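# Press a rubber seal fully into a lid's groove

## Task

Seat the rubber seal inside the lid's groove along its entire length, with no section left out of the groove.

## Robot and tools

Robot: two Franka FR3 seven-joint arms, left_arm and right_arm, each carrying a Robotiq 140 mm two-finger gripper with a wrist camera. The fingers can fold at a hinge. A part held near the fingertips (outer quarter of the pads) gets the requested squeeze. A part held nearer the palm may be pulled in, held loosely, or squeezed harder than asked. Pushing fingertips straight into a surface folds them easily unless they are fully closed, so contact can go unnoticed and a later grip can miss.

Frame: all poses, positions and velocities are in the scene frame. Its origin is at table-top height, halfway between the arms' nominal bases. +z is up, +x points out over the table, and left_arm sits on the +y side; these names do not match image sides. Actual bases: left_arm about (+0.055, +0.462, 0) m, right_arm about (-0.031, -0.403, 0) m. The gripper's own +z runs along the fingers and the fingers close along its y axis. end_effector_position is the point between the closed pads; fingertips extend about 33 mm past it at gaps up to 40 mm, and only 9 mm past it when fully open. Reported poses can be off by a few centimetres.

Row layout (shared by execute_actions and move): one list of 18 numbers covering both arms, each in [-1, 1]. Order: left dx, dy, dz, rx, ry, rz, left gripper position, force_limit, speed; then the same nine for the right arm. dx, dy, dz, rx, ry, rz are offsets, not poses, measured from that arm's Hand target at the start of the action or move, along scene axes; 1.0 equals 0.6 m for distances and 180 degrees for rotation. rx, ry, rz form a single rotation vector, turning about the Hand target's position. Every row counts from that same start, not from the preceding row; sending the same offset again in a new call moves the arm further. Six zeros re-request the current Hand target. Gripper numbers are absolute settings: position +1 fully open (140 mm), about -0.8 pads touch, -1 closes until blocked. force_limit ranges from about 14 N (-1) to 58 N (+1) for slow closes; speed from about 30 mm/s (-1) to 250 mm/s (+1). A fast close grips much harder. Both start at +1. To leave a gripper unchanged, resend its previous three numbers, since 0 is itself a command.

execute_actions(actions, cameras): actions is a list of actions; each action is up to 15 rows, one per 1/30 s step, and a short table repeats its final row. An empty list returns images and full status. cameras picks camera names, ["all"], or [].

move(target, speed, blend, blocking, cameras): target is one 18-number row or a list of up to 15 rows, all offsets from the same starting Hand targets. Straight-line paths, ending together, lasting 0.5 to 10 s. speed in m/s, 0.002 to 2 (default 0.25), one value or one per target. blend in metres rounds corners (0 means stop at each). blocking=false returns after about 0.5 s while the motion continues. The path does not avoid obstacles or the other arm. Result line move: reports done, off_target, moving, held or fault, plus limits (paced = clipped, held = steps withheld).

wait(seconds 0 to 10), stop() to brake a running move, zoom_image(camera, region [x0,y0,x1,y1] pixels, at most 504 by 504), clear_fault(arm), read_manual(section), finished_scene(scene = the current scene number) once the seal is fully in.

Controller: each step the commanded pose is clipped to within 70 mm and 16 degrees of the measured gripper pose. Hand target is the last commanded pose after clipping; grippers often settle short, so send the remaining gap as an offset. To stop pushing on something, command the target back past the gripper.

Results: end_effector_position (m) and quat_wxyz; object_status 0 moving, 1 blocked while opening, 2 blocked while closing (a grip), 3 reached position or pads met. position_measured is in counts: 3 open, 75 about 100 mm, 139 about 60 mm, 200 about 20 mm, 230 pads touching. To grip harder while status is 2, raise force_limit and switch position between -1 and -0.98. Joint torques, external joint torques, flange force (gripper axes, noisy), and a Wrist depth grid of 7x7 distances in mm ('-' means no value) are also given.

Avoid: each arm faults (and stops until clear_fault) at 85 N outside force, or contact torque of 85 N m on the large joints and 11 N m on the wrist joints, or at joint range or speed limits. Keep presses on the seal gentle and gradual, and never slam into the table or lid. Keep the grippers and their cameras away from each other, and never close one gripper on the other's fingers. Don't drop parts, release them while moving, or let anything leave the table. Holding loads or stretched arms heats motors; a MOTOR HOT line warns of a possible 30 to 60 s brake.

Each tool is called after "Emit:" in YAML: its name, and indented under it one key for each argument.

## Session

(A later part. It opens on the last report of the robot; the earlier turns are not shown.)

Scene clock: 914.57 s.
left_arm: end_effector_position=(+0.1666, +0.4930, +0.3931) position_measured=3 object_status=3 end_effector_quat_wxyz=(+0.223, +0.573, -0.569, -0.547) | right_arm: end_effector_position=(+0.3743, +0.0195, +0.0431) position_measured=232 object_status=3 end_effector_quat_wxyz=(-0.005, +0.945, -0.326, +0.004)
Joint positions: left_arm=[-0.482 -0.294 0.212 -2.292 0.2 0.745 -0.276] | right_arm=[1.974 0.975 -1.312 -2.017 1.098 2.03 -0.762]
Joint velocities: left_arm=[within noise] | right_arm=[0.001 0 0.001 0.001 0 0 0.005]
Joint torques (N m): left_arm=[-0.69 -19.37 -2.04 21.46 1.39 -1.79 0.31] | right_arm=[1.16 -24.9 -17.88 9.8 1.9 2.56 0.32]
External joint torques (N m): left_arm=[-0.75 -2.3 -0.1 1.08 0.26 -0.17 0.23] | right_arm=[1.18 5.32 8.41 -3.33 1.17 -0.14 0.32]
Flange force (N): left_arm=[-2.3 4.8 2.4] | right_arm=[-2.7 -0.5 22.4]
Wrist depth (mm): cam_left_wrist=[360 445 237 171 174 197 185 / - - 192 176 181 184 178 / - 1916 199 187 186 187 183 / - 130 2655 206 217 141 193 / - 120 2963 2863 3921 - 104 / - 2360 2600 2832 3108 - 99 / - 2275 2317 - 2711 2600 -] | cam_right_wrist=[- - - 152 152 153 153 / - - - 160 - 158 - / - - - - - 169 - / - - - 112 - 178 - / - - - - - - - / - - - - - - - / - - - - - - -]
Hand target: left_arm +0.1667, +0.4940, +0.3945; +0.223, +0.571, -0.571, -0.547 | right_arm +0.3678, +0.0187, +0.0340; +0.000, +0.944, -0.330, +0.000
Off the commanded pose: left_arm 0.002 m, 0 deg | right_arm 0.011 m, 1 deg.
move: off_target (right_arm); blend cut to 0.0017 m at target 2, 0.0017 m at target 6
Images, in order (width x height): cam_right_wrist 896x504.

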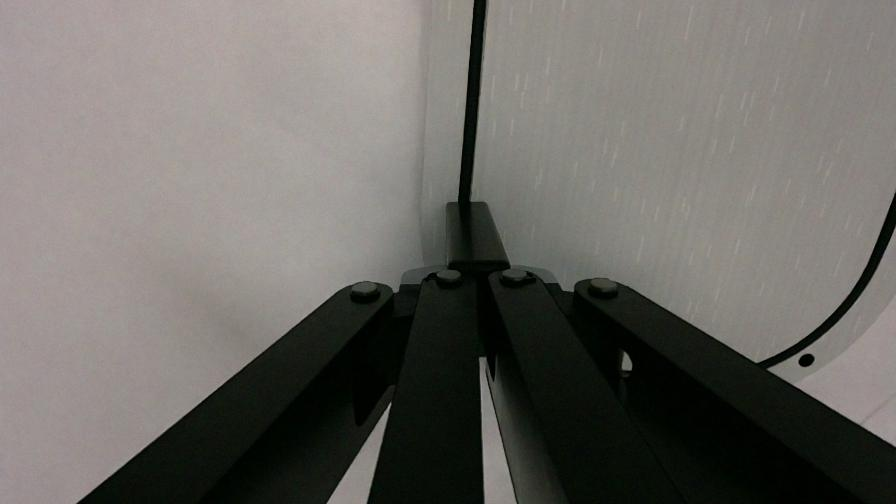

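Emit:
move:
  target:
    - [0,0,0,0,0,0,1,1,1,0.0103,0.0013,0.0217,0,0,0,-1,-0.5,-0.5]
    - [0,0,0,0,0,0,1,1,1,0.0412,-0.0228,0.0217,0,0,-0.0256,-1,-0.5,-0.5]
    - [0,0,0,0,0,0,1,1,1,0.0412,-0.0228,0.0158,0,0,-0.0256,-1,-0.5,-0.5]
    - [0,0,0,0,0,0,1,1,1,0.0313,-0.0242,0,0,0,-0.0256,-1,-0.5,-0.5]
    - [0,0,0,0,0,0,1,1,1,0.0412,-0.0228,0.0217,0,0,-0.0256,-1,-0.5,-0.5]
    - [0,0,0,0,0,0,1,1,1,0.0705,-0.05,0.0217,0,0,-0.0256,-1,-0.5,-0.5]
    - [0,0,0,0,0,0,1,1,1,0.0705,-0.05,0.0158,0,0,-0.0256,-1,-0.5,-0.5]
    - [0,0,0,0,0,0,1,1,1,0.0607,-0.0513,0,0,0,-0.0256,-1,-0.5,-0.5]
    - [0,0,0,0,0,0,1,1,1,0.0705,-0.05,0.0217,0,0,-0.0256,-1,-0.5,-0.5]
    - [0,0,0,0,0,0,1,1,1,0.0998,-0.0772,0.0217,0,0,-0.0256,-1,-0.5,-0.5]
    - [0,0,0,0,0,0,1,1,1,0.0998,-0.0772,0.0158,0,0,-0.0256,-1,-0.5,-0.5]
    - [0,0,0,0,0,0,1,1,1,0.09,-0.0785,0,0,0,-0.0256,-1,-0.5,-0.5]
  speed: [0.1,0.15,0.08,0.06,0.1,0.15,0.08,0.06,0.1,0.15,0.08,0.06]
  blend: [0.003,0.002,0.001,0.001,0.003,0.002,0.001,0.001,0.003,0.002,0.001,0]
  cameras: ["cam_right_wrist"]

Emit:
zoom_image:
  camera: "cam_right_wrist"
  region: [340, 0, 620, 260]

Scene clock: 919.60 s.
left_arm: end_effector_position=(+0.1666, +0.4930, +0.3931) position_measured=3 object_status=3 end_effector_quat_wxyz=(+0.223, +0.573, -0.569, -0.547) | right_arm: end_effector_position=(+0.4278, -0.0296, +0.0431) position_measured=232 object_status=3 end_effector_quat_wxyz=(-0.004, +0.928, -0.373, +0.003)
Joint positions: left_arm=[-0.482 -0.294 0.212 -2.292 0.2 0.745 -0.276] | right_arm=[1.831 0.981 -1.303 -1.991 1.094 2.022 -0.777]
Joint velocities: left_arm=[within noise] | right_arm=[-0.001 0.001 0.002 0.001 0 0 -0.004]
Joint torques (N m): left_arm=[-0.7 -19.29 -2.06 21.46 1.39 -1.79 0.29] | right_arm=[1 -26.51 -18.1 10.59 1.61 3.1 -0.41]
External joint torques (N m): left_arm=[-0.74 -2.2 -0.11 1.07 0.27 -0.18 0.21] | right_arm=[1.06 4.41 8.25 -2.5 0.89 0.42 -0.41]
Flange force (N): left_arm=[-2.3 4.6 2.1] | right_arm=[-1.0 -1.4 21.7]
Wrist depth (mm): cam_left_wrist=[377 433 204 171 177 198 2007 / - 465 185 175 181 184 179 / 443 1722 199 186 186 186 183 / 441 130 2427 210 3226 133 192 / - 130 2929 2863 3589 124 104 / - 2404 2106 2548 3070 - 99 / - 2072 2404 3034 2600 - -] | cam_right_wrist=[- - - 152 153 - 150 / - - 172 - 155 - 159 / - - 178 - - 164 166 / - - - 118 175 - 174 / - - - - - 183 190 / - - - - - - - / - - - - - - -]
Hand target: left_arm +0.1667, +0.4940, +0.3945; +0.223, +0.571, -0.571, -0.547 | right_arm +0.4218, -0.0284, +0.0340; +0.000, +0.930, -0.368, +0.000
Off the commanded pose: left_arm 0.002 m, 0 deg | right_arm 0.011 m, 1 deg.
move: off_target (right_arm); blend cut to 0.0018 m at target 2, 0.0018 m at target 6, 0.0018 m at target 10
Images, in order (width x height): cam_right_wrist 896x504.

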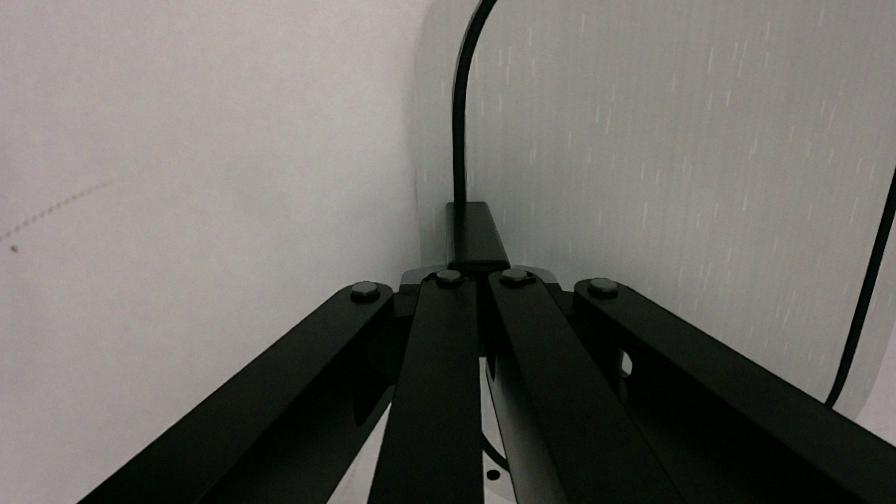

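Scaled by 1.800 from the camera's 896x504 image, which has a finer 1280x720 frame.

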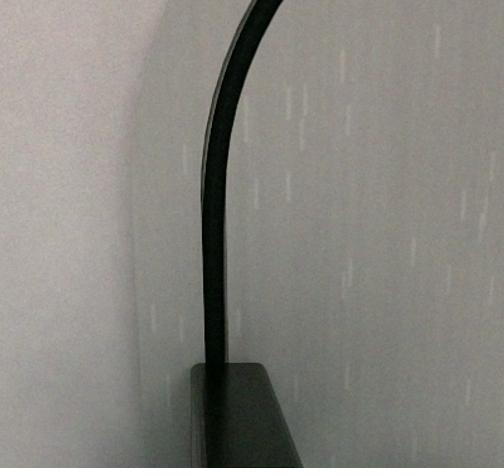

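Emit:
move:
  target:
    - [0,0,0,0,0,0,1,1,1,0.0095,-0.0018,0.0217,0,0,0,-1,-0.5,-0.5]
    - [0,0,0,0,0,0,1,1,1,0.0387,-0.024,0.0217,0,0,-0.003,-1,-0.5,-0.5]
    - [0,0,0,0,0,0,1,1,1,0.0387,-0.024,0.0158,0,0,-0.003,-1,-0.5,-0.5]
    - [0,0,0,0,0,0,1,1,1,0.0297,-0.0223,0,0,0,-0.003,-1,-0.5,-0.5]
    - [0,0,0,0,0,0,1,1,1,0.0387,-0.024,0.0217,0,0,-0.003,-1,-0.5,-0.5]
    - [0,0,0,0,0,0,1,1,1,0.0675,-0.0517,0.0217,0,0,-0.0211,-1,-0.5,-0.5]
    - [0,0,0,0,0,0,1,1,1,0.0675,-0.0517,0.0158,0,0,-0.0211,-1,-0.5,-0.5]
    - [0,0,0,0,0,0,1,1,1,0.0585,-0.05,0,0,0,-0.0211,-1,-0.5,-0.5]
    - [0,0,0,0,0,0,1,1,1,0.0675,-0.0517,0.0217,0,0,-0.0211,-1,-0.5,-0.5]
    - [0,0,0,0,0,0,1,1,1,0.0875,-0.0802,0.0217,0,0,-0.1311,-1,-0.5,-0.5]
    - [0,0,0,0,0,0,1,1,1,0.0875,-0.0802,0.0158,0,0,-0.1311,-1,-0.5,-0.5]
    - [0,0,0,0,0,0,1,1,1,0.0785,-0.0785,0,0,0,-0.1311,-1,-0.5,-0.5]
  speed: [0.1,0.15,0.08,0.06,0.1,0.15,0.08,0.06,0.1,0.15,0.08,0.06]
  blend: [0.003,0.002,0.001,0.001,0.003,0.002,0.001,0.001,0.003,0.002,0.001,0]
  cameras: ["cam_right_wrist"]

Emit:
zoom_image:
  camera: "cam_right_wrist"
  region: [340, 0, 620, 260]

Scene clock: 926.73 s.
left_arm: end_effector_position=(+0.1666, +0.4930, +0.3931) position_measured=3 object_status=3 end_effector_quat_wxyz=(+0.223, +0.573, -0.569, -0.547) | right_arm: end_effector_position=(+0.4751, -0.0769, +0.0434) position_measured=232 object_status=3 end_effector_quat_wxyz=(-0.004, +0.837, -0.547, +0.004)
Joint positions: left_arm=[-0.482 -0.294 0.212 -2.292 0.2 0.745 -0.276] | right_arm=[1.709 1.047 -1.328 -1.948 1.143 1.969 -0.504]
Joint velocities: left_arm=[within noise] | right_arm=[0.001 0.001 0 0.001 0 0 0.006]
Joint torques (N m): left_arm=[-0.7 -19.33 -2.04 21.43 1.39 -1.78 0.27] | right_arm=[1.41 -26.71 -19.16 9.48 1.92 2.63 0.27]
External joint torques (N m): left_arm=[-0.72 -2.28 -0.07 1.1 0.28 -0.17 0.19] | right_arm=[1.37 5.45 8.66 -2.63 1.19 -0.05 0.27]
Flange force (N): left_arm=[-2.3 4.7 2.3] | right_arm=[-2.9 -0.1 21.7]
Wrist depth (mm): cam_left_wrist=[371 - 231 170 174 197 190 / - - 194 176 181 184 178 / - 1473 199 186 185 186 183 / - 130 2655 206 3070 133 192 / - 130 2740 3226 - 132 104 / - 2382 2740 3226 - - 99 / - - 2317 - 3034 2832 -] | cam_right_wrist=[- 166 - - 152 152 150 / - 175 171 - 160 - 158 / - - - - - - - / - - - 118 173 - 176 / - - - - - 184 185 / - - - - - - - / - - - - - - -]
Hand target: left_arm +0.1667, +0.4940, +0.3945; +0.223, +0.571, -0.571, -0.547 | right_arm +0.4689, -0.0755, +0.0340; +0.000, +0.835, -0.550, +0.000
Off the commanded pose: left_arm 0.002 m, 0 deg | right_arm 0.011 m, 1 deg.
move: off_target (right_arm); blend cut to 0.0018 m at target 2, 0.0018 m at target 6, 0.0018 m at target 10
Images, in order (width x height): cam_right_wrist 896x504.

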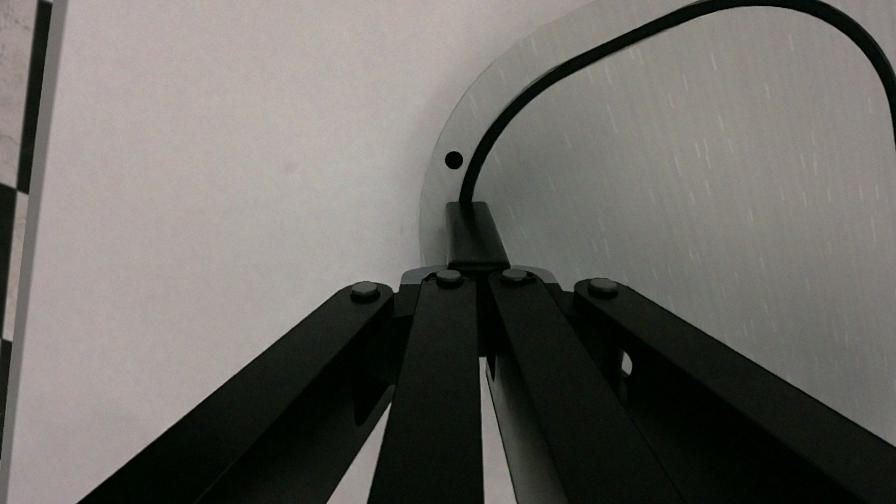

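Scaled by 1.800 from the camera's 896x504 image, which has a finer 1280x720 frame.

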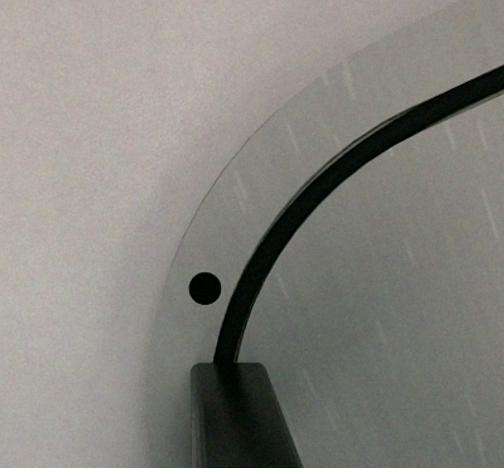

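Emit:
move:
  target:
    - [0,0,0,0,0,0,1,1,1,0.0098,-0.0022,0.0217,0,0,0,-1,-0.5,-0.5]
    - [0,0,0,0,0,0,1,1,1,0.0197,-0.0313,0.0217,0,0,-0.1083,-1,-0.5,-0.5]
    - [0,0,0,0,0,0,1,1,1,0.0197,-0.0313,0.0158,0,0,-0.1083,-1,-0.5,-0.5]
    - [0,0,0,0,0,0,1,1,1,0.0103,-0.0288,0,0,0,-0.1083,-1,-0.5,-0.5]
    - [0,0,0,0,0,0,1,1,1,0.0197,-0.0313,0.0217,0,0,-0.1083,-1,-0.5,-0.5]
    - [0,0,0,0,0,0,1,1,1,0.0163,-0.0625,0.0217,0,0,-0.2194,-1,-0.5,-0.5]
    - [0,0,0,0,0,0,1,1,1,0.0163,-0.0625,0.0158,0,0,-0.2194,-1,-0.5,-0.5]
    - [0,0,0,0,0,0,1,1,1,0.007,-0.06,0,0,0,-0.2194,-1,-0.5,-0.5]
    - [0,0,0,0,0,0,1,1,1,0.0163,-0.0625,0.0217,0,0,-0.2194,-1,-0.5,-0.5]
    - [0,0,0,0,0,0,1,1,1,0.0025,-0.0905,0.0217,0,0,-0.3306,-1,-0.5,-0.5]
    - [0,0,0,0,0,0,1,1,1,0.0025,-0.0905,0.0158,0,0,-0.3306,-1,-0.5,-0.5]
    - [0,0,0,0,0,0,1,1,1,-0.0068,-0.088,0,0,0,-0.3306,-1,-0.5,-0.5]
  speed: [0.1,0.25,0.08,0.06,0.1,0.25,0.08,0.06,0.1,0.25,0.08,0.06]
  blend: [0.003,0.002,0.001,0.001,0.003,0.002,0.001,0.001,0.003,0.002,0.001,0]
  cameras: ["cam_right_wrist"]

Emit:
zoom_image:
  camera: "cam_right_wrist"
  region: [340, 0, 620, 260]

Scene clock: 934.07 s.
left_arm: end_effector_position=(+0.1666, +0.4930, +0.3931) position_measured=3 object_status=3 end_effector_quat_wxyz=(+0.223, +0.573, -0.569, -0.547) | right_arm: end_effector_position=(+0.4720, -0.1316, +0.0442) position_measured=232 object_status=3 end_effector_quat_wxyz=(+0.007, -0.454, +0.891, -0.004)
Joint positions: left_arm=[-0.482 -0.294 0.212 -2.292 0.2 0.745 -0.276] | right_arm=[1.75 1.18 -1.449 -2.055 1.273 1.867 0.387]
Joint velocities: left_arm=[within noise] | right_arm=[-0.001 -0.001 0 0 0 0 0.006]
Joint torques (N m): left_arm=[-0.72 -19.31 -2.06 21.45 1.4 -1.79 0.32] | right_arm=[1.59 -25.48 -20.41 7.14 2.01 2.17 0.28]
External joint torques (N m): left_arm=[-0.69 -2.3 -0.03 1.07 0.29 -0.19 0.24] | right_arm=[1.59 3.56 9.38 -1.63 1.28 -0.43 0.28]
Flange force (N): left_arm=[-2.6 4.7 2.4] | right_arm=[-1.3 3.2 21.3]
Wrist depth (mm): cam_left_wrist=[- 458 205 171 174 215 2023 / - 484 187 176 181 184 178 / 432 1931 199 186 186 186 183 / 448 130 2548 203 - 141 192 / - 120 - 2963 3641 123 104 / - 2655 2197 2800 - - 99 / - - - - - - -] | cam_right_wrist=[- - - 151 147 - - / - - - - - - - / - - - - - 165 - / - - - 115 172 - - / - - - - - - - / 1232 - - - - - 195 / - - - - - - -]
Hand target: left_arm +0.1667, +0.4940, +0.3945; +0.223, +0.571, -0.571, -0.547 | right_arm +0.4649, -0.1283, +0.0340; +0.000, -0.452, +0.892, +0.000
Off the commanded pose: left_arm 0.002 m, 0 deg | right_arm 0.013 m, 1 deg.
move: off_target (right_arm); blend cut to 0.0018 m at target 2, 0.0018 m at target 6, 0.0018 m at target 10
Images, in order (width x height): cam_right_wrist 896x504.

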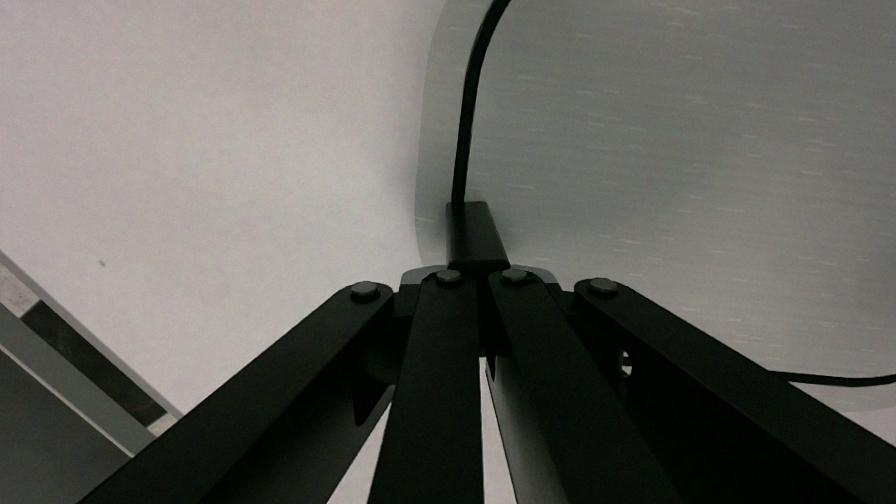

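Scaled by 1.800 from the camera's 896x504 image, which has a finer 1280x720 frame.

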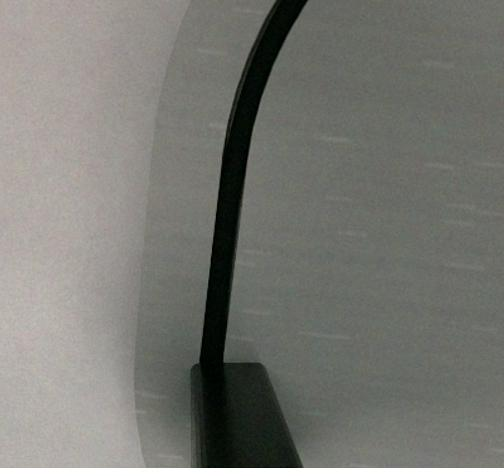

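Emit:
move:
  target:
    - [0,0,0,0,0,0,1,1,1,0.011,-0.005,0.0225,0,0,0,-1,-0.5,-0.5]
    - [0,0,0,0,0,0,1,1,1,-0.0085,0.0085,0.0225,0,0,-0.01,-1,-0.5,-0.5]
    - [0,0,0,0,0,0,1,1,1,-0.018,0.0125,0,0,0,-0.01,-1,-0.5,-0.5]
  speed: [0.1,0.2,0.06]
  blend: [0.003,0.002,0]
  cameras: ["cam_right_wrist"]

Emit:
zoom_image:
  camera: "cam_right_wrist"
  region: [300, 0, 580, 260]

Scene clock: 937.10 s.
left_arm: end_effector_position=(+0.1666, +0.4930, +0.3931) position_measured=3 object_status=3 end_effector_quat_wxyz=(+0.223, +0.573, -0.569, -0.547) | right_arm: end_effector_position=(+0.4590, -0.1221, +0.0437) position_measured=232 object_status=3 end_effector_quat_wxyz=(+0.005, -0.442, +0.897, -0.002)
Joint positions: left_arm=[-0.482 -0.294 0.212 -2.292 0.2 0.745 -0.276] | right_arm=[1.788 1.179 -1.455 -2.075 1.276 1.862 0.431]
Joint velocities: left_arm=[within noise] | right_arm=[-0.001 -0.003 -0.002 -0.001 0.001 0.001 0.006]
Joint torques (N m): left_arm=[-0.73 -19.31 -2.09 21.44 1.4 -1.77 0.33] | right_arm=[0.64 -23.85 -19.56 6.61 2.42 2.79 0.26]
External joint torques (N m): left_arm=[-0.75 -2.24 -0.11 1.06 0.29 -0.16 0.25] | right_arm=[0.39 4.69 10.08 -2.27 1.68 0.21 0.26]
Flange force (N): left_arm=[-2.4 4.6 2.3] | right_arm=[-2.0 0.6 26.2]
Wrist depth (mm): cam_left_wrist=[368 - 202 171 177 215 194 / 401 - 187 175 181 184 178 / 439 1847 199 186 185 187 183 / - 130 2574 206 227 133 193 / - 120 - 2832 - 132 110 / - 2255 - 3108 - - 99 / - 2141 2450 2770 - - -] | cam_right_wrist=[- - - 147 150 - - / 173 - - - - 160 157 / - - - - - - 162 / - - - 118 - - - / - 199 - - - - - / - - - - - - - / - - - - - - -]
Hand target: left_arm +0.1667, +0.4940, +0.3945; +0.223, +0.571, -0.571, -0.547 | right_arm +0.4541, -0.1208, +0.0340; +0.000, -0.438, +0.899, +0.000
Off the commanded pose: left_arm 0.002 m, 0 deg | right_arm 0.011 m, 1 deg.
move: off_target (right_arm)
Images, in order (width x height): cam_right_wrist 896x504.

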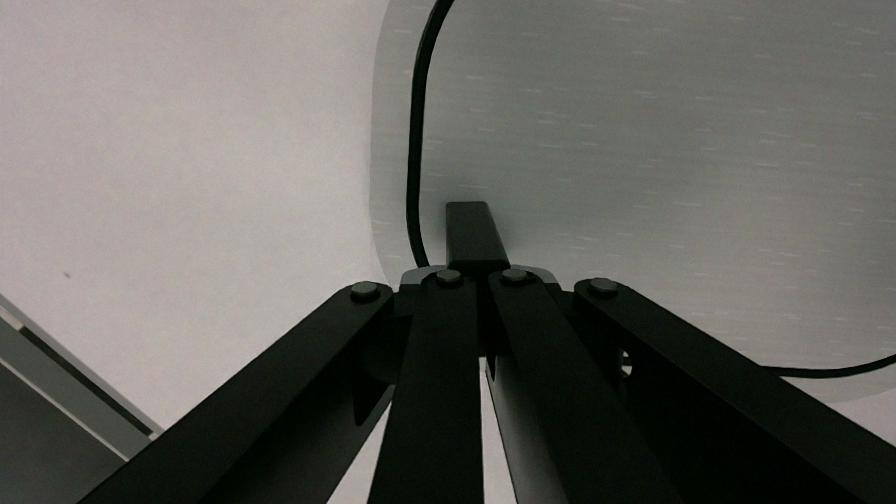

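Scaled by 1.800 from the camera's 896x504 image, which has a finer 1280x720 frame.

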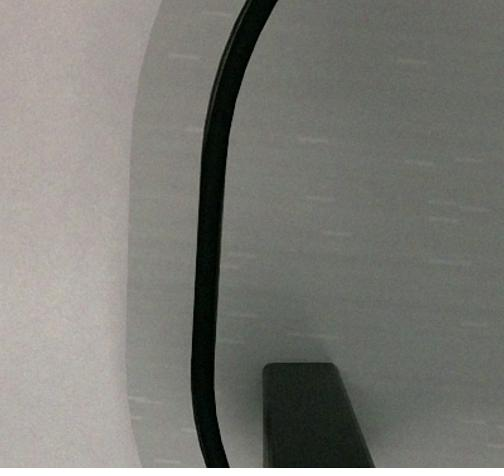

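Emit:
move:
  target:
    - [0,0,0,0,0,0,1,1,1,0.0073,-0.002,0.0233,0,0,0,-1,-0.5,-0.5]
    - [0,0,0,0,0,0,1,1,1,0.0107,-0.0508,0.0233,0,0,-0.0111,-1,-0.5,-0.5]
    - [0,0,0,0,0,0,1,1,1,0.0107,-0.0508,0.0175,0,0,-0.0111,-1,-0.5,-0.5]
    - [0,0,0,0,0,0,1,1,1,0.0003,-0.0458,0,0,0,-0.0111,-1,-0.5,-0.5]
    - [0,0,0,0,0,0,1,1,1,0.0107,-0.0508,0.0233,0,0,-0.0111,-1,-0.5,-0.5]
    - [0,0,0,0,0,0,1,1,1,-0.0147,-0.0795,0.0233,0,0,-0.0278,-1,-0.5,-0.5]
    - [0,0,0,0,0,0,1,1,1,-0.0147,-0.0795,0.0175,0,0,-0.0278,-1,-0.5,-0.5]
    - [0,0,0,0,0,0,1,1,1,-0.025,-0.0745,0,0,0,-0.0278,-1,-0.5,-0.5]
    - [0,0,0,0,0,0,1,1,1,-0.0147,-0.0795,0.0233,0,0,-0.0278,-1,-0.5,-0.5]
    - [0,0,0,0,0,0,1,1,1,-0.0422,-0.1032,0.0233,0,0,-0.1,-1,-0.5,-0.5]
    - [0,0,0,0,0,0,1,1,1,-0.0422,-0.1032,0.0175,0,0,-0.1,-1,-0.5,-0.5]
    - [0,0,0,0,0,0,1,1,1,-0.0525,-0.0982,0,0,0,-0.1,-1,-0.5,-0.5]
  speed: [0.1,0.2,0.08,0.06,0.1,0.2,0.08,0.06,0.1,0.2,0.08,0.06]
  blend: [0.003,0.002,0.001,0.001,0.003,0.002,0.001,0.001,0.003,0.002,0.001,0]
  cameras: ["cam_right_wrist"]

Emit:
zoom_image:
  camera: "cam_right_wrist"
  region: [340, 0, 620, 260]

Scene clock: 944.30 s.
left_arm: end_effector_position=(+0.1666, +0.4930, +0.3931) position_measured=3 object_status=3 end_effector_quat_wxyz=(+0.223, +0.573, -0.569, -0.547) | right_arm: end_effector_position=(+0.4287, -0.1839, +0.0443) position_measured=232 object_status=3 end_effector_quat_wxyz=(+0.006, -0.294, +0.956, -0.003)
Joint positions: left_arm=[-0.482 -0.294 0.212 -2.292 0.2 0.745 -0.276] | right_arm=[1.868 1.185 -1.517 -2.268 1.302 1.869 0.62]
Joint velocities: left_arm=[within noise] | right_arm=[-0.001 0 0.001 0 0 -0.001 0.005]
Joint torques (N m): left_arm=[-0.68 -19.3 -2.06 21.49 1.4 -1.78 0.28] | right_arm=[1.25 -21.18 -16.63 7.01 3.01 2.47 0.32]
External joint torques (N m): left_arm=[-0.72 -2.27 -0.11 1.12 0.27 -0.17 0.2] | right_arm=[1.3 2.24 11.77 -1.07 2.29 -0.1 0.32]
Flange force (N): left_arm=[-2.3 4.8 2.2] | right_arm=[-4.5 2.8 31.4]
Wrist depth (mm): cam_left_wrist=[- 486 206 171 175 194 - / 399 508 188 176 181 184 178 / - - 199 187 185 186 182 / - 130 2682 206 3034 133 192 / - 130 2682 2998 3693 132 104 / - 2296 - 2498 3226 3267 99 / - - 2770 - 3108 4997 -] | cam_right_wrist=[- - 161 - 153 148 - / - - - - 157 - - / 183 - - 165 168 - - / 194 - - 126 172 - 175 / - - - - - - - / - - - - - - - / - - - - - - -]
Hand target: left_arm +0.1667, +0.4940, +0.3945; +0.223, +0.571, -0.571, -0.547 | right_arm +0.4226, -0.1797, +0.0340; +0.000, -0.292, +0.956, +0.000
Off the commanded pose: left_arm 0.002 m, 0 deg | right_arm 0.013 m, 1 deg.
move: off_target (right_arm); blend cut to 0.0017 m at target 2, 0.0017 m at target 6, 0.0017 m at target 10
Images, in order (width x height): cam_right_wrist 896x504.

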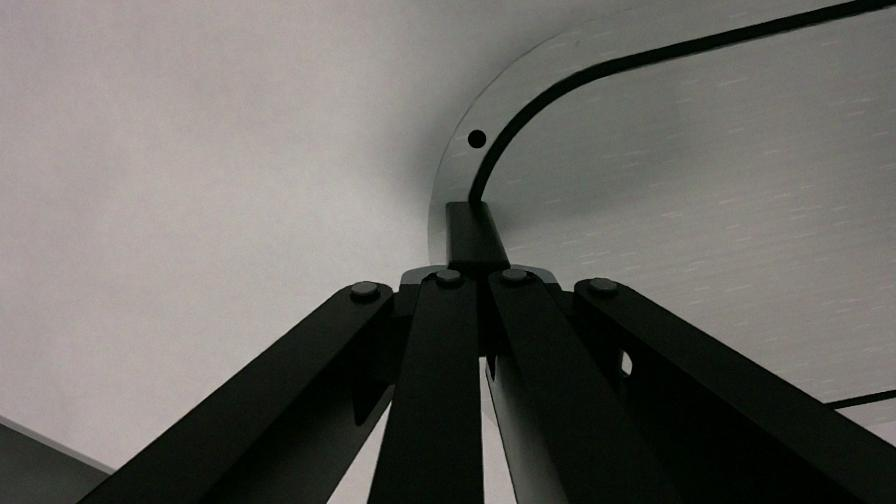

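Scaled by 1.800 from the camera's 896x504 image, which has a finer 1280x720 frame.

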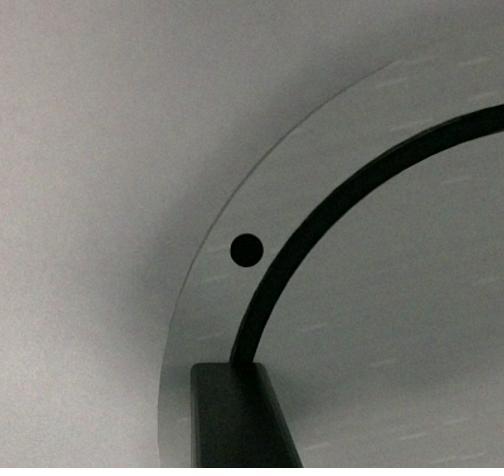

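Emit:
move:
  target:
    - [0,0,0,0,0,0,1,1,1,0.0093,-0.0068,0.0242,0,0,0,-1,-0.5,-0.5]
    - [0,0,0,0,0,0,1,1,1,-0.0205,-0.0183,0.0242,0,0,-0.1111,-1,-0.5,-0.5]
    - [0,0,0,0,0,0,1,1,1,-0.0205,-0.0183,0.018,0,0,-0.1111,-1,-0.5,-0.5]
    - [0,0,0,0,0,0,1,1,1,-0.0295,-0.0113,0,0,0,-0.1111,-1,-0.5,-0.5]
    - [0,0,0,0,0,0,1,1,1,-0.0205,-0.0183,0.0242,0,0,-0.1111,-1,-0.5,-0.5]
    - [0,0,0,0,0,0,1,1,1,-0.0517,-0.0205,0.0242,0,0,-0.2222,-1,-0.5,-0.5]
    - [0,0,0,0,0,0,1,1,1,-0.0517,-0.0205,0.018,0,0,-0.2222,-1,-0.5,-0.5]
    - [0,0,0,0,0,0,1,1,1,-0.0607,-0.0135,0,0,0,-0.2222,-1,-0.5,-0.5]
    - [0,0,0,0,0,0,1,1,1,-0.0517,-0.0205,0.0242,0,0,-0.2222,-1,-0.5,-0.5]
    - [0,0,0,0,0,0,1,1,1,-0.0817,-0.012,0.0242,0,0,-0.3333,-1,-0.5,-0.5]
    - [0,0,0,0,0,0,1,1,1,-0.0817,-0.012,0.018,0,0,-0.3333,-1,-0.5,-0.5]
    - [0,0,0,0,0,0,1,1,1,-0.0907,-0.005,0,0,0,-0.3333,-1,-0.5,-0.5]
  speed: [0.1,0.25,0.08,0.06,0.1,0.25,0.08,0.06,0.1,0.25,0.08,0.06]
  blend: [0.003,0.002,0.001,0.001,0.003,0.002,0.001,0.001,0.003,0.002,0.001,0]
  cameras: ["cam_right_wrist"]

Emit:
zoom_image:
  camera: "cam_right_wrist"
  region: [340, 0, 620, 260]

Scene clock: 952.63 s.
left_arm: end_effector_position=(+0.1666, +0.4930, +0.3931) position_measured=3 object_status=3 end_effector_quat_wxyz=(+0.223, +0.573, -0.569, -0.547) | right_arm: end_effector_position=(+0.3740, -0.1876, +0.0448) position_measured=232 object_status=3 end_effector_quat_wxyz=(+0.008, +0.223, +0.975, +0.000)
Joint positions: left_arm=[-0.482 -0.294 0.212 -2.292 0.2 0.745 -0.276] | right_arm=[2.05 1.308 -1.592 -2.428 1.382 1.771 1.655]
Joint velocities: left_arm=[within noise] | right_arm=[0 0 0 0.001 0 0 0.006]
Joint torques (N m): left_arm=[-0.71 -19.33 -2.07 21.43 1.38 -1.78 0.31] | right_arm=[1.34 -20.26 -15.05 6.27 3.84 2.35 0.4]
External joint torques (N m): left_arm=[-0.68 -2.24 -0.03 1.06 0.28 -0.17 0.23] | right_arm=[1.25 0.11 12.72 0.45 3.01 -0.15 0.4]
Flange force (N): left_arm=[-2.5 4.6 2.3] | right_arm=[-0.9 7.9 37.3]
Wrist depth (mm): cam_left_wrist=[372 - 203 170 174 2235 - / 388 - 187 175 181 184 179 / 456 561 199 186 186 186 182 / 447 130 2548 206 3310 133 192 / - 120 - 3070 - 132 110 / - 2498 2963 - - 3034 99 / - - - - 2141 3491 -] | cam_right_wrist=[- - - 148 - 152 - / - 169 - 157 158 161 - / - - - 167 - - 169 / - - 190 142 - - 181 / - - - - - - 192 / - - - - - - - / - - - - - - -]
Hand target: left_arm +0.1667, +0.4940, +0.3945; +0.223, +0.571, -0.571, -0.547 | right_arm +0.3681, -0.1827, +0.0340; +0.000, +0.225, +0.974, +0.000
Off the commanded pose: left_arm 0.002 m, 0 deg | right_arm 0.013 m, 1 deg.
move: off_target (right_arm); blend cut to 0.0019 m at target 2, 0.0019 m at target 6, 0.0019 m at target 10
Images, in order (width x height): cam_right_wrist 896x504.

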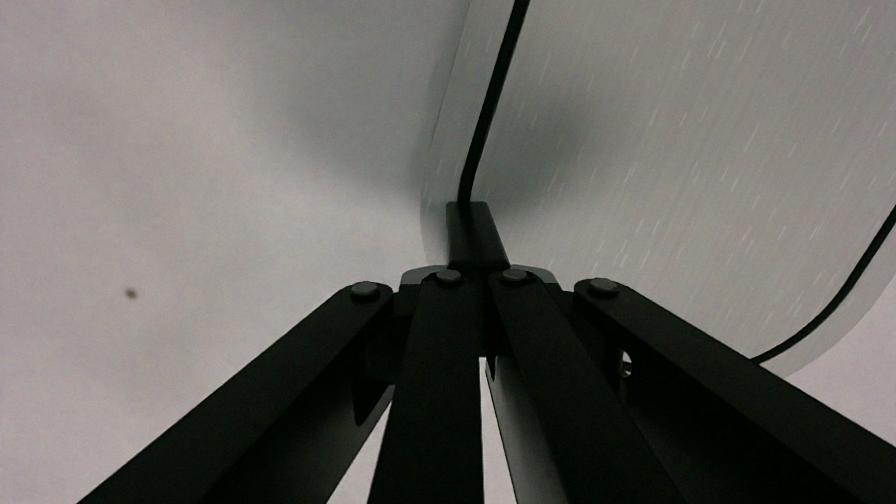

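Scaled by 1.800 from the camera's 896x504 image, which has a finer 1280x720 frame.

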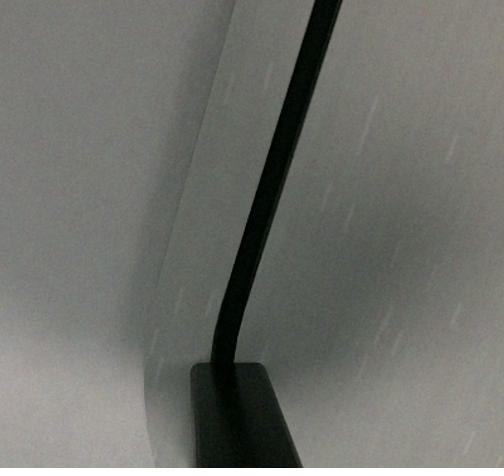

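Emit:
move:
  target:
    - [0,0,0,0,0,0,1,1,1,0.009,-0.0082,0.0253,0,0,0,-1,-0.5,-0.5]
    - [0,0,0,0,0,0,1,1,1,-0.0228,0.008,0.0253,0,0,-0.09,-1,-0.5,-0.5]
    - [0,0,0,0,0,0,1,1,1,-0.0228,0.008,0.0197,0,0,-0.09,-1,-0.5,-0.5]
    - [0,0,0,0,0,0,1,1,1,-0.0315,0.0163,0,0,0,-0.09,-1,-0.5,-0.5]
    - [0,0,0,0,0,0,1,1,1,-0.0228,0.008,0.0253,0,0,-0.09,-1,-0.5,-0.5]
    - [0,0,0,0,0,0,1,1,1,-0.0523,0.035,0.0253,0,0,-0.09,-1,-0.5,-0.5]
    - [0,0,0,0,0,0,1,1,1,-0.0523,0.035,0.0197,0,0,-0.09,-1,-0.5,-0.5]
    - [0,0,0,0,0,0,1,1,1,-0.061,0.0433,0,0,0,-0.09,-1,-0.5,-0.5]
    - [0,0,0,0,0,0,1,1,1,-0.0523,0.035,0.0253,0,0,-0.09,-1,-0.5,-0.5]
    - [0,0,0,0,0,0,1,1,1,-0.0818,0.062,0.0253,0,0,-0.09,-1,-0.5,-0.5]
    - [0,0,0,0,0,0,1,1,1,-0.0818,0.062,0.0197,0,0,-0.09,-1,-0.5,-0.5]
    - [0,0,0,0,0,0,1,1,1,-0.0905,0.0703,0,0,0,-0.09,-1,-0.5,-0.5]
  speed: [0.1,0.25,0.08,0.06,0.1,0.25,0.08,0.06,0.1,0.25,0.08,0.06]
  blend: [0.003,0.002,0.001,0.001,0.003,0.002,0.001,0.001,0.003,0.002,0.001,0]
  cameras: ["cam_right_wrist"]

Emit:
zoom_image:
  camera: "cam_right_wrist"
  region: [340, 0, 620, 260]

Scene clock: 958.57 s.
left_arm: end_effector_position=(+0.1666, +0.4930, +0.3931) position_measured=3 object_status=3 end_effector_quat_wxyz=(+0.223, +0.573, -0.569, -0.547) | right_arm: end_effector_position=(+0.3206, -0.1428, +0.0448) position_measured=232 object_status=3 end_effector_quat_wxyz=(+0.008, +0.358, +0.934, +0.003)
Joint positions: left_arm=[-0.482 -0.294 0.212 -2.292 0.2 0.745 -0.276] | right_arm=[2.256 1.34 -1.612 -2.497 1.402 1.748 2.069]
Joint velocities: left_arm=[within noise] | right_arm=[0.001 0.001 -0.001 0 0.001 -0.001 0.008]
Joint torques (N m): left_arm=[-0.68 -19.33 -2.06 21.45 1.39 -1.78 0.3] | right_arm=[0.84 -19.44 -14.2 4.93 3.55 2.13 0.32]
External joint torques (N m): left_arm=[-0.65 -2.22 -0.03 1.02 0.28 -0.17 0.22] | right_arm=[0.75 -0.38 12.84 -0.32 2.67 -0.37 0.32]
Flange force (N): left_arm=[-2.4 4.5 2.4] | right_arm=[1.6 5.7 38.9]
Wrist depth (mm): cam_left_wrist=[367 - 205 171 175 215 193 / - - 194 175 181 184 177 / - - 195 186 186 186 183 / - 130 2832 206 214 133 192 / - 130 2929 2998 3921 124 104 / - 2317 2600 3185 3491 - 99 / - 2023 2404 - - - -] | cam_right_wrist=[- - 159 151 151 - 153 / - - - - 157 - 161 / 176 - - 162 168 166 - / - - - 116 176 181 178 / - - - - - - 191 / - - - - - - - / - - - - - - -]
Hand target: left_arm +0.1667, +0.4940, +0.3945; +0.223, +0.571, -0.571, -0.547 | right_arm +0.3138, -0.1405, +0.0340; +0.000, +0.360, +0.933, +0.000
Off the commanded pose: left_arm 0.002 m, 0 deg | right_arm 0.013 m, 1 deg.
move: off_target (right_arm); blend cut to 0.0017 m at target 2, 0.0017 m at target 6, 0.0017 m at target 10
Images, in order (width x height): cam_right_wrist 896x504.

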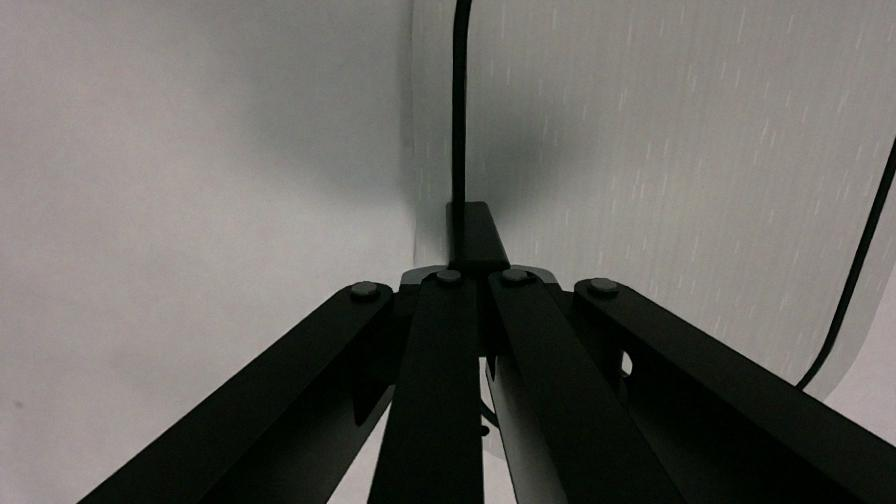

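Scaled by 1.800 from the camera's 896x504 image, which has a finer 1280x720 frame.

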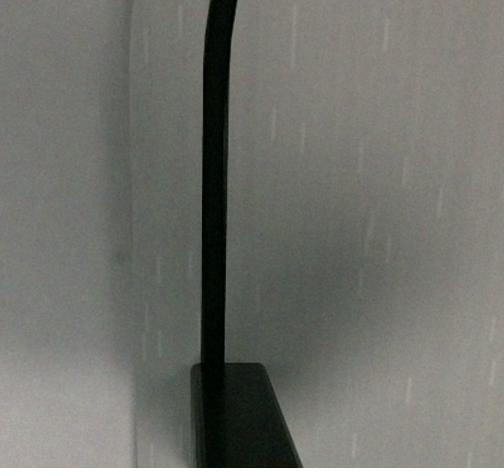

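Emit:
move:
  target:
    - [0,0,0,0,0,0,1,1,1,0.0103,-0.0042,0.0253,0,0,0,-1,-0.5,-0.5]
    - [0,0,0,0,0,0,1,1,1,-0.0203,0.0167,0.0253,0,0,0,-1,-0.5,-0.5]
    - [0,0,0,0,0,0,1,1,1,-0.0203,0.0167,0.0197,0,0,0,-1,-0.5,-0.5]
    - [0,0,0,0,0,0,1,1,1,-0.0302,0.0217,0,0,0,0,-1,-0.5,-0.5]
    - [0,0,0,0,0,0,1,1,1,-0.0203,0.0167,0.0253,0,0,0,-1,-0.5,-0.5]
    - [0,0,0,0,0,0,1,1,1,-0.0475,0.0415,0.0253,0,0,0,-1,-0.5,-0.5]
    - [0,0,0,0,0,0,1,1,1,-0.0475,0.0415,0.0197,0,0,0,-1,-0.5,-0.5]
    - [0,0,0,0,0,0,1,1,1,-0.0573,0.0465,0,0,0,0,-1,-0.5,-0.5]
    - [0,0,0,0,0,0,1,1,1,-0.0475,0.0415,0.0253,0,0,0,-1,-0.5,-0.5]
    - [0,0,0,0,0,0,1,1,1,-0.072,0.0642,0.0253,0,0,-0.01,-1,-0.5,-0.5]
    - [0,0,0,0,0,0,1,1,1,-0.072,0.0642,0.0197,0,0,-0.01,-1,-0.5,-0.5]
    - [0,0,0,0,0,0,1,1,1,-0.0818,0.0692,0,0,0,-0.01,-1,-0.5,-0.5]
  speed: [0.1,0.2,0.08,0.06,0.1,0.2,0.08,0.06,0.1,0.2,0.08,0.06]
  blend: [0.003,0.002,0.001,0.001,0.003,0.002,0.001,0.001,0.003,0.002,0.001,0]
  cameras: ["cam_right_wrist"]

Emit:
zoom_image:
  camera: "cam_right_wrist"
  region: [340, 0, 620, 260]

Scene clock: 963.70 s.
left_arm: end_effector_position=(+0.1666, +0.4930, +0.3931) position_measured=3 object_status=3 end_effector_quat_wxyz=(+0.223, +0.573, -0.569, -0.547) | right_arm: end_effector_position=(+0.2721, -0.1008, +0.0448) position_measured=232 object_status=3 end_effector_quat_wxyz=(+0.008, +0.372, +0.928, +0.004)
Joint positions: left_arm=[-0.482 -0.294 0.212 -2.292 0.2 0.745 -0.276] | right_arm=[2.429 1.34 -1.618 -2.526 1.402 1.75 2.243]
Joint velocities: left_arm=[within noise] | right_arm=[0 -0.002 0 0.001 -0.001 0 0.005]
Joint torques (N m): left_arm=[-0.72 -19.32 -2.05 21.46 1.38 -1.77 0.3] | right_arm=[1.04 -19.3 -13.65 5.38 3.66 2.05 0.31]
External joint torques (N m): left_arm=[-0.77 -2.31 -0.11 1.11 0.27 -0.17 0.22] | right_arm=[1.17 -0.81 13.01 0.27 2.78 -0.47 0.31]
Flange force (N): left_arm=[-2.3 4.8 2.3] | right_arm=[3.7 6.3 40.1]
Wrist depth (mm): cam_left_wrist=[385 - 202 170 175 197 195 / - 573 194 176 181 184 178 / 474 1722 199 186 185 187 183 / - 130 2711 204 - 141 193 / - 130 2360 2740 - 123 104 / - 2124 2896 2627 - - 99 / - 3226 2072 - 2800 - -] | cam_right_wrist=[- - - - 150 151 152 / - - - 159 - 162 160 / - - - 167 172 169 - / - - - 118 - - 181 / - - - - - - 198 / - - - - - - - / - - - - - - -]
Hand target: left_arm +0.1667, +0.4940, +0.3945; +0.223, +0.571, -0.571, -0.547 | right_arm +0.2648, -0.0990, +0.0340; +0.000, +0.375, +0.927, +0.000
Off the commanded pose: left_arm 0.002 m, 0 deg | right_arm 0.013 m, 1 deg.
move: off_target (right_arm); blend cut to 0.0017 m at target 2, 0.0017 m at target 6, 0.0017 m at target 10
Images, in order (width x height): cam_right_wrist 896x504.

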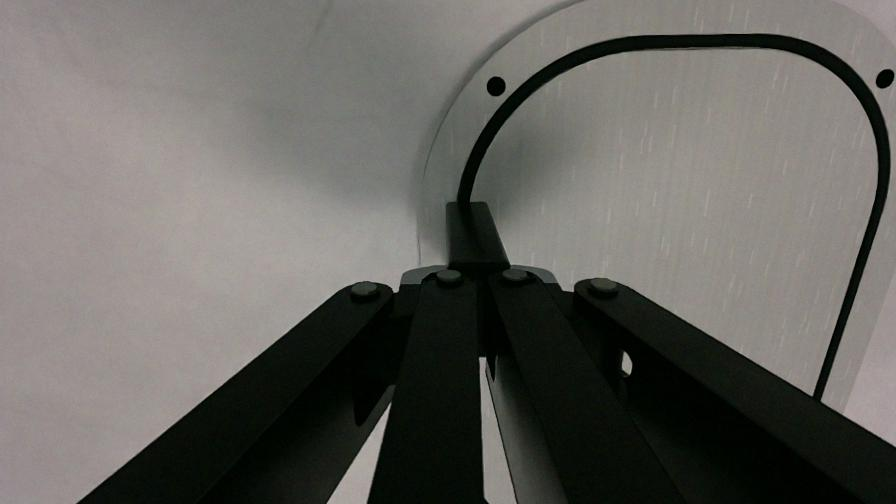

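Scaled by 1.800 from the camera's 896x504 image, which has a finer 1280x720 frame.

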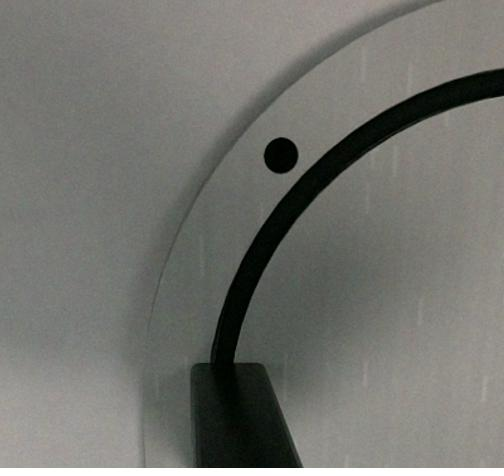

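Emit:
zoom_image:
  camera: "cam_right_wrist"
  region: [480, 0, 896, 234]

Scaled by 1.212 from the camera's 896x504 image, which has a finer 1280x720 frame.

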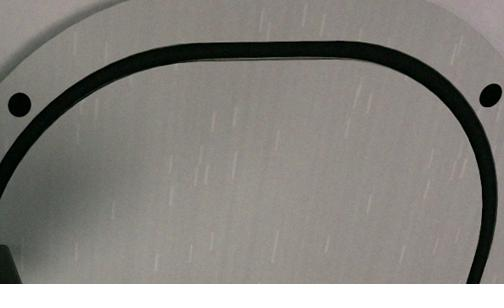

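Emit:
move:
  target:
    - [0,0,0,0,0,0,1,1,1,0.011,-0.003,0.045,0,0,0,-1,-0.5,-0.5]
    - [0,0,0,0,0,0,1,1,1,0.0187,0.1707,0.045,0,0,0.511,-1,-0.5,-0.5]
    - [0,0,0,0,0,0,1,1,1,0.0187,0.1707,0.027,0,0,0.511,-1,-0.5,-0.5]
  speed: [0.12,0.4,0.1]
  blend: [0.005,0.005,0]
  cameras: ["cam_right_wrist"]

Emit:
zoom_image:
  camera: "cam_right_wrist"
  region: [340, 0, 620, 260]

Scene clock: 970.60 s.
left_arm: end_effector_position=(+0.1666, +0.4930, +0.3931) position_measured=3 object_status=3 end_effector_quat_wxyz=(+0.223, +0.573, -0.569, -0.547) | right_arm: end_effector_position=(+0.2758, +0.0040, +0.0511) position_measured=232 object_status=3 end_effector_quat_wxyz=(+0.000, -0.403, +0.915, +0.000)
Joint positions: left_arm=[-0.482 -0.294 0.212 -2.292 0.2 0.745 -0.276] | right_arm=[2.332 1.072 -1.496 -2.259 1.212 1.934 0.897]
Joint velocities: left_arm=[within noise] | right_arm=[0 0.001 -0.002 0 0 0 -0.007]
Joint torques (N m): left_arm=[-0.69 -19.34 -2.02 21.43 1.38 -1.79 0.3] | right_arm=[0.51 -23.1 -25.84 9.64 0.59 2.7 -0.5]
External joint torques (N m): left_arm=[-0.61 -2.39 0.07 1.11 0.28 -0.18 0.22] | right_arm=[0.54 -0.16 1.09 -0.7 -0.13 0.2 -0.5]
Flange force (N): left_arm=[-2.7 4.8 2.6] | right_arm=[3.0 -0.3 2.4]
Wrist depth (mm): cam_left_wrist=[370 - 204 171 174 214 2039 / 411 508 186 175 181 184 178 / 458 508 197 186 186 186 183 / 435 130 2600 206 - 133 193 / - 120 - 2929 4394 124 104 / - 104 - - - - 99 / - 3398 2474 3353 - - -] | cam_right_wrist=[- - 157 159 - - - / - 167 165 - - 176 - / - - 174 - 188 - 186 / - - - 140 - - - / - - 89 - - - - / - - - - - - - / - - - - - - -]
Hand target: left_arm +0.1667, +0.4940, +0.3945; +0.223, +0.571, -0.571, -0.547 | right_arm +0.2760, +0.0034, +0.0502; +0.000, -0.406, +0.914, +0.000
Off the commanded pose: left_arm 0.002 m, 0 deg | right_arm 0.001 m, 0 deg.
move: done
Images, in order (width x height): cam_right_wrist 896x504.

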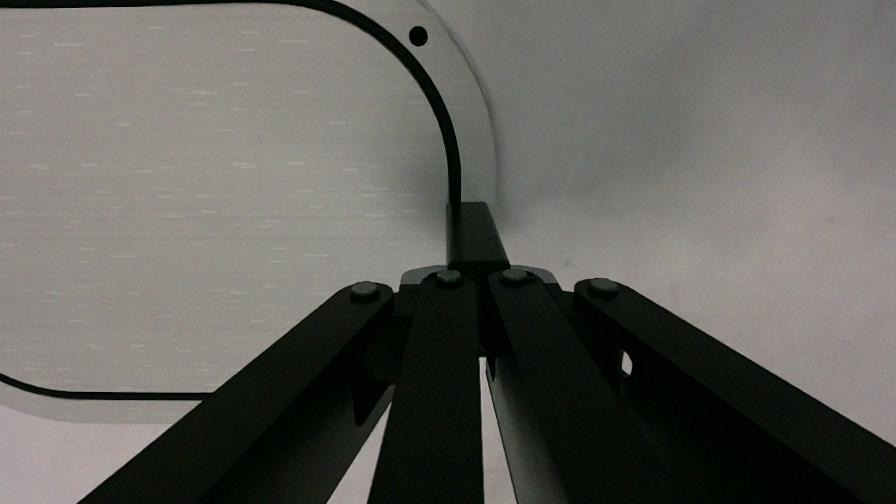

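Scaled by 1.800 from the camera's 896x504 image, which has a finer 1280x720 frame.

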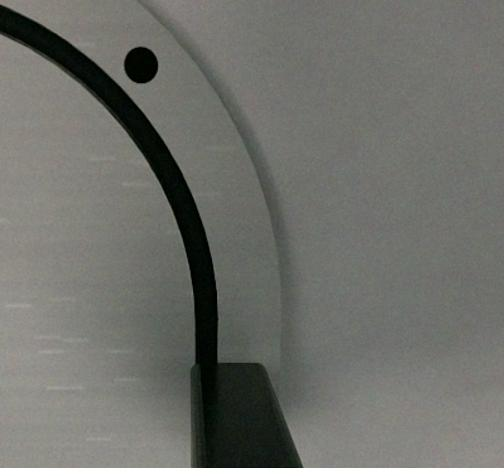

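Emit:
move:
  target:
    - [0,0,0,0,0,0,1,1,1,-0.0195,-0.031,-0.002,0,0,0,-1,-0.5,-0.5]
    - [0,0,0,0,0,0,1,1,1,-0.0195,-0.031,-0.0078,0,0,0,-1,-0.5,-0.5]
    - [0,0,0,0,0,0,1,1,1,-0.0303,-0.026,-0.027,0,0,0,-1,-0.5,-0.5]
    - [0,0,0,0,0,0,1,1,1,-0.0195,-0.031,-0.002,0,0,0,-1,-0.5,-0.5]
    - [0,0,0,0,0,0,1,1,1,0.0298,0.023,-0.002,0,0,0,-1,-0.5,-0.5]
    - [0,0,0,0,0,0,1,1,1,0.0298,0.023,-0.0078,0,0,0,-1,-0.5,-0.5]
    - [0,0,0,0,0,0,1,1,1,0.019,0.028,-0.027,0,0,0,-1,-0.5,-0.5]
    - [0,0,0,0,0,0,1,1,1,0.0298,0.023,-0.002,0,0,0,-1,-0.5,-0.5]
    - [0,0,0,0,0,0,1,1,1,0.0052,-0.004,-0.002,0,0,0,-1,-0.5,-0.5]
    - [0,0,0,0,0,0,1,1,1,0.0052,-0.004,-0.0078,0,0,0,-1,-0.5,-0.5]
    - [0,0,0,0,0,0,1,1,1,-0.0057,0.001,-0.027,0,0,0,-1,-0.5,-0.5]
  speed: [0.15,0.08,0.06,0.1,0.2,0.08,0.06,0.1,0.15,0.08,0.06]
  blend: [0.002,0.001,0.001,0.003,0.002,0.001,0.001,0.003,0.002,0.001,0]
  cameras: ["cam_right_wrist"]

Emit:
zoom_image:
  camera: "cam_right_wrist"
  region: [340, 0, 620, 260]

Scene clock: 975.80 s.
left_arm: end_effector_position=(+0.1666, +0.4930, +0.3931) position_measured=3 object_status=3 end_effector_quat_wxyz=(+0.223, +0.573, -0.569, -0.547) | right_arm: end_effector_position=(+0.2786, +0.0019, +0.0438) position_measured=232 object_status=3 end_effector_quat_wxyz=(+0.004, -0.403, +0.915, -0.001)
Joint positions: left_arm=[-0.482 -0.294 0.212 -2.292 0.2 0.745 -0.276] | right_arm=[2.324 1.068 -1.476 -2.266 1.223 1.959 0.888]
Joint velocities: left_arm=[within noise] | right_arm=[0.001 -0.001 0 -0.002 -0.001 0.003 0]
Joint torques (N m): left_arm=[-0.73 -19.33 -2.07 21.43 1.4 -1.79 0.31] | right_arm=[0.64 -20.31 -14.27 9.18 3.72 3.28 -0.26]
External joint torques (N m): left_arm=[-0.71 -2.37 -0.06 1.15 0.29 -0.18 0.23] | right_arm=[0.83 2.82 12.67 -0.95 3.01 0.74 -0.26]
Flange force (N): left_arm=[-2.6 4.9 2.3] | right_arm=[-9.3 2.1 38.4]
Wrist depth (mm): cam_left_wrist=[380 - 203 171 174 204 1945 / - - 193 175 181 184 178 / 436 - 198 186 185 186 183 / 470 130 2600 203 2832 142 192 / - 130 3444 3034 3267 124 104 / - 2382 2523 3310 - - 99 / - 2106 2427 - - - -] | cam_right_wrist=[- 151 - 151 - - - / - 159 - 161 - - - / 170 - - - - - - / - - - 115 - - - / - 189 94 - - 194 - / - - - - - - - / - - - - - - -]
Hand target: left_arm +0.1667, +0.4940, +0.3945; +0.223, +0.571, -0.571, -0.547 | right_arm +0.2726, +0.0040, +0.0340; +0.000, -0.406, +0.914, +0.000
Off the commanded pose: left_arm 0.002 m, 0 deg | right_arm 0.012 m, 1 deg.
move: off_target (right_arm); blend cut to 0.0017 m at target 1, 0.0017 m at target 5, 0.0017 m at target 9
Images, in order (width x height): cam_right_wrist 896x504.

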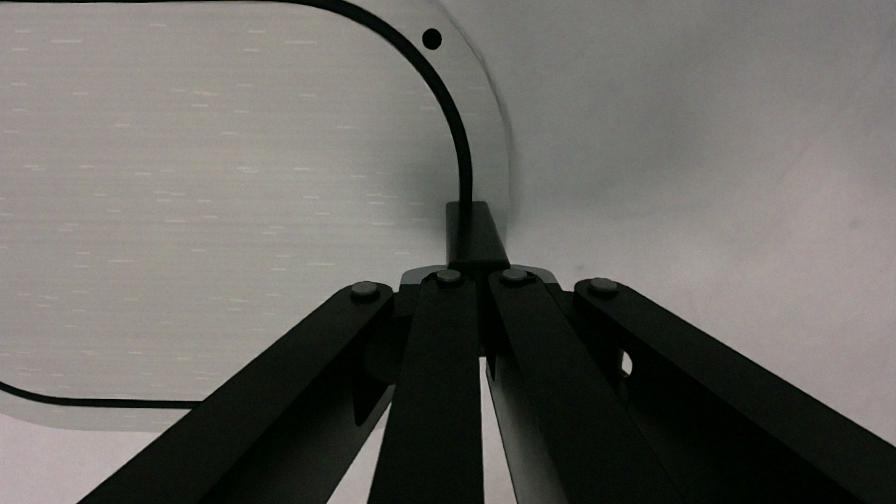

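Scaled by 1.800 from the camera's 896x504 image, which has a finer 1280x720 frame.

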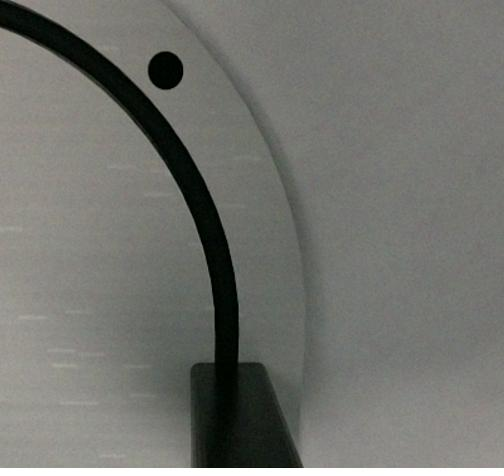

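Emit:
move:
  target:
    - [0,0,0,0,0,0,1,1,1,0.01,-0.0035,0.022,0,0,0,-1,-0.5,-0.5]
    - [0,0,0,0,0,0,1,1,1,0.026,-0.018,0.022,0,0,0,-1,-0.5,-0.5]
    - [0,0,0,0,0,0,1,1,1,0.016,-0.0147,0,0,0,0,-1,-0.5,-0.5]
  speed: [0.1,0.15,0.06]
  blend: [0.003,0.002,0]
  cameras: ["cam_right_wrist"]

Emit:
zoom_image:
  camera: "cam_right_wrist"
  region: [300, 0, 580, 260]

Scene clock: 977.40 s.
left_arm: end_effector_position=(+0.1666, +0.4930, +0.3931) position_measured=3 object_status=3 end_effector_quat_wxyz=(+0.223, +0.573, -0.569, -0.547) | right_arm: end_effector_position=(+0.2866, -0.0058, +0.0434) position_measured=232 object_status=3 end_effector_quat_wxyz=(+0.002, -0.401, +0.916, +0.000)
Joint positions: left_arm=[-0.482 -0.294 0.212 -2.292 0.2 0.745 -0.276] | right_arm=[2.301 1.061 -1.475 -2.269 1.22 1.963 0.87]
Joint velocities: left_arm=[within noise] | right_arm=[-0.001 -0.002 0 0 0 0.001 -0.006]
Joint torques (N m): left_arm=[-0.68 -19.33 -2.05 21.46 1.39 -1.78 0.3] | right_arm=[0.21 -19.74 -14.65 8.56 3.32 3.67 -0.59]
External joint torques (N m): left_arm=[-0.71 -2.3 -0.09 1.1 0.28 -0.17 0.22] | right_arm=[0.24 3.21 11.99 -1.72 2.61 1.16 -0.59]
Flange force (N): left_arm=[-2.4 4.8 2.3] | right_arm=[-7.8 -0.1 37.9]
Wrist depth (mm): cam_left_wrist=[- - 205 170 177 204 2007 / 378 - 186 176 181 184 178 / - 555 199 187 186 186 182 / - 130 2600 203 216 133 192 / - 130 2317 2655 3693 124 104 / - 2275 - 3185 - - 99 / - 2296 - 2548 2655 3693 -] | cam_right_wrist=[150 150 - 150 - - - / - - - - - - - / - - 167 165 - - 180 / - 179 - 111 - - - / - 188 - - - - - / - - - - - - - / - - - - - - -]
Hand target: left_arm +0.1667, +0.4940, +0.3945; +0.223, +0.571, -0.571, -0.547 | right_arm +0.2822, -0.0048, +0.0340; +0.000, -0.406, +0.914, +0.000
Off the commanded pose: left_arm 0.002 m, 0 deg | right_arm 0.010 m, 1 deg.
move: off_target (right_arm)
Images, in order (width x height): cam_right_wrist 896x504.

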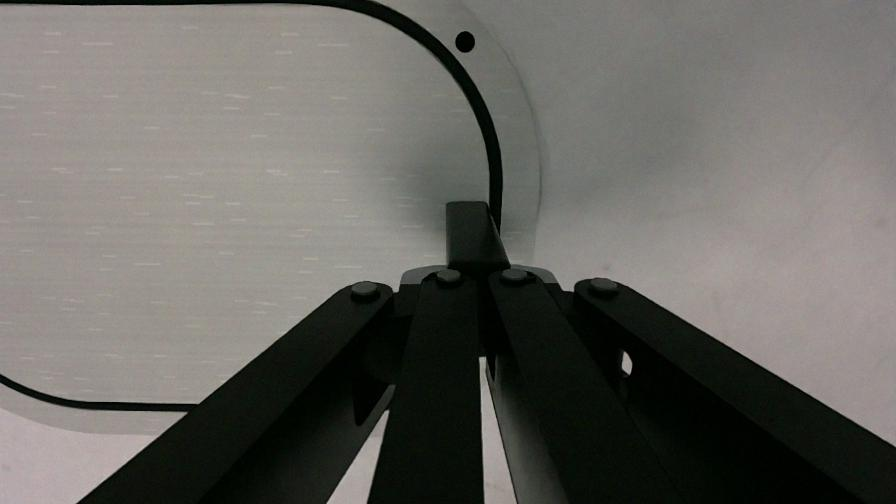

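Scaled by 1.800 from the camera's 896x504 image, which has a finer 1280x720 frame.

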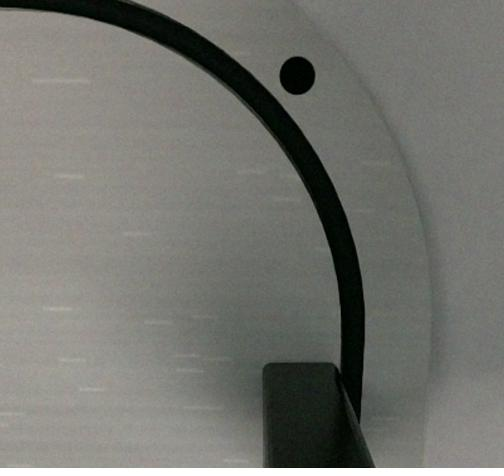

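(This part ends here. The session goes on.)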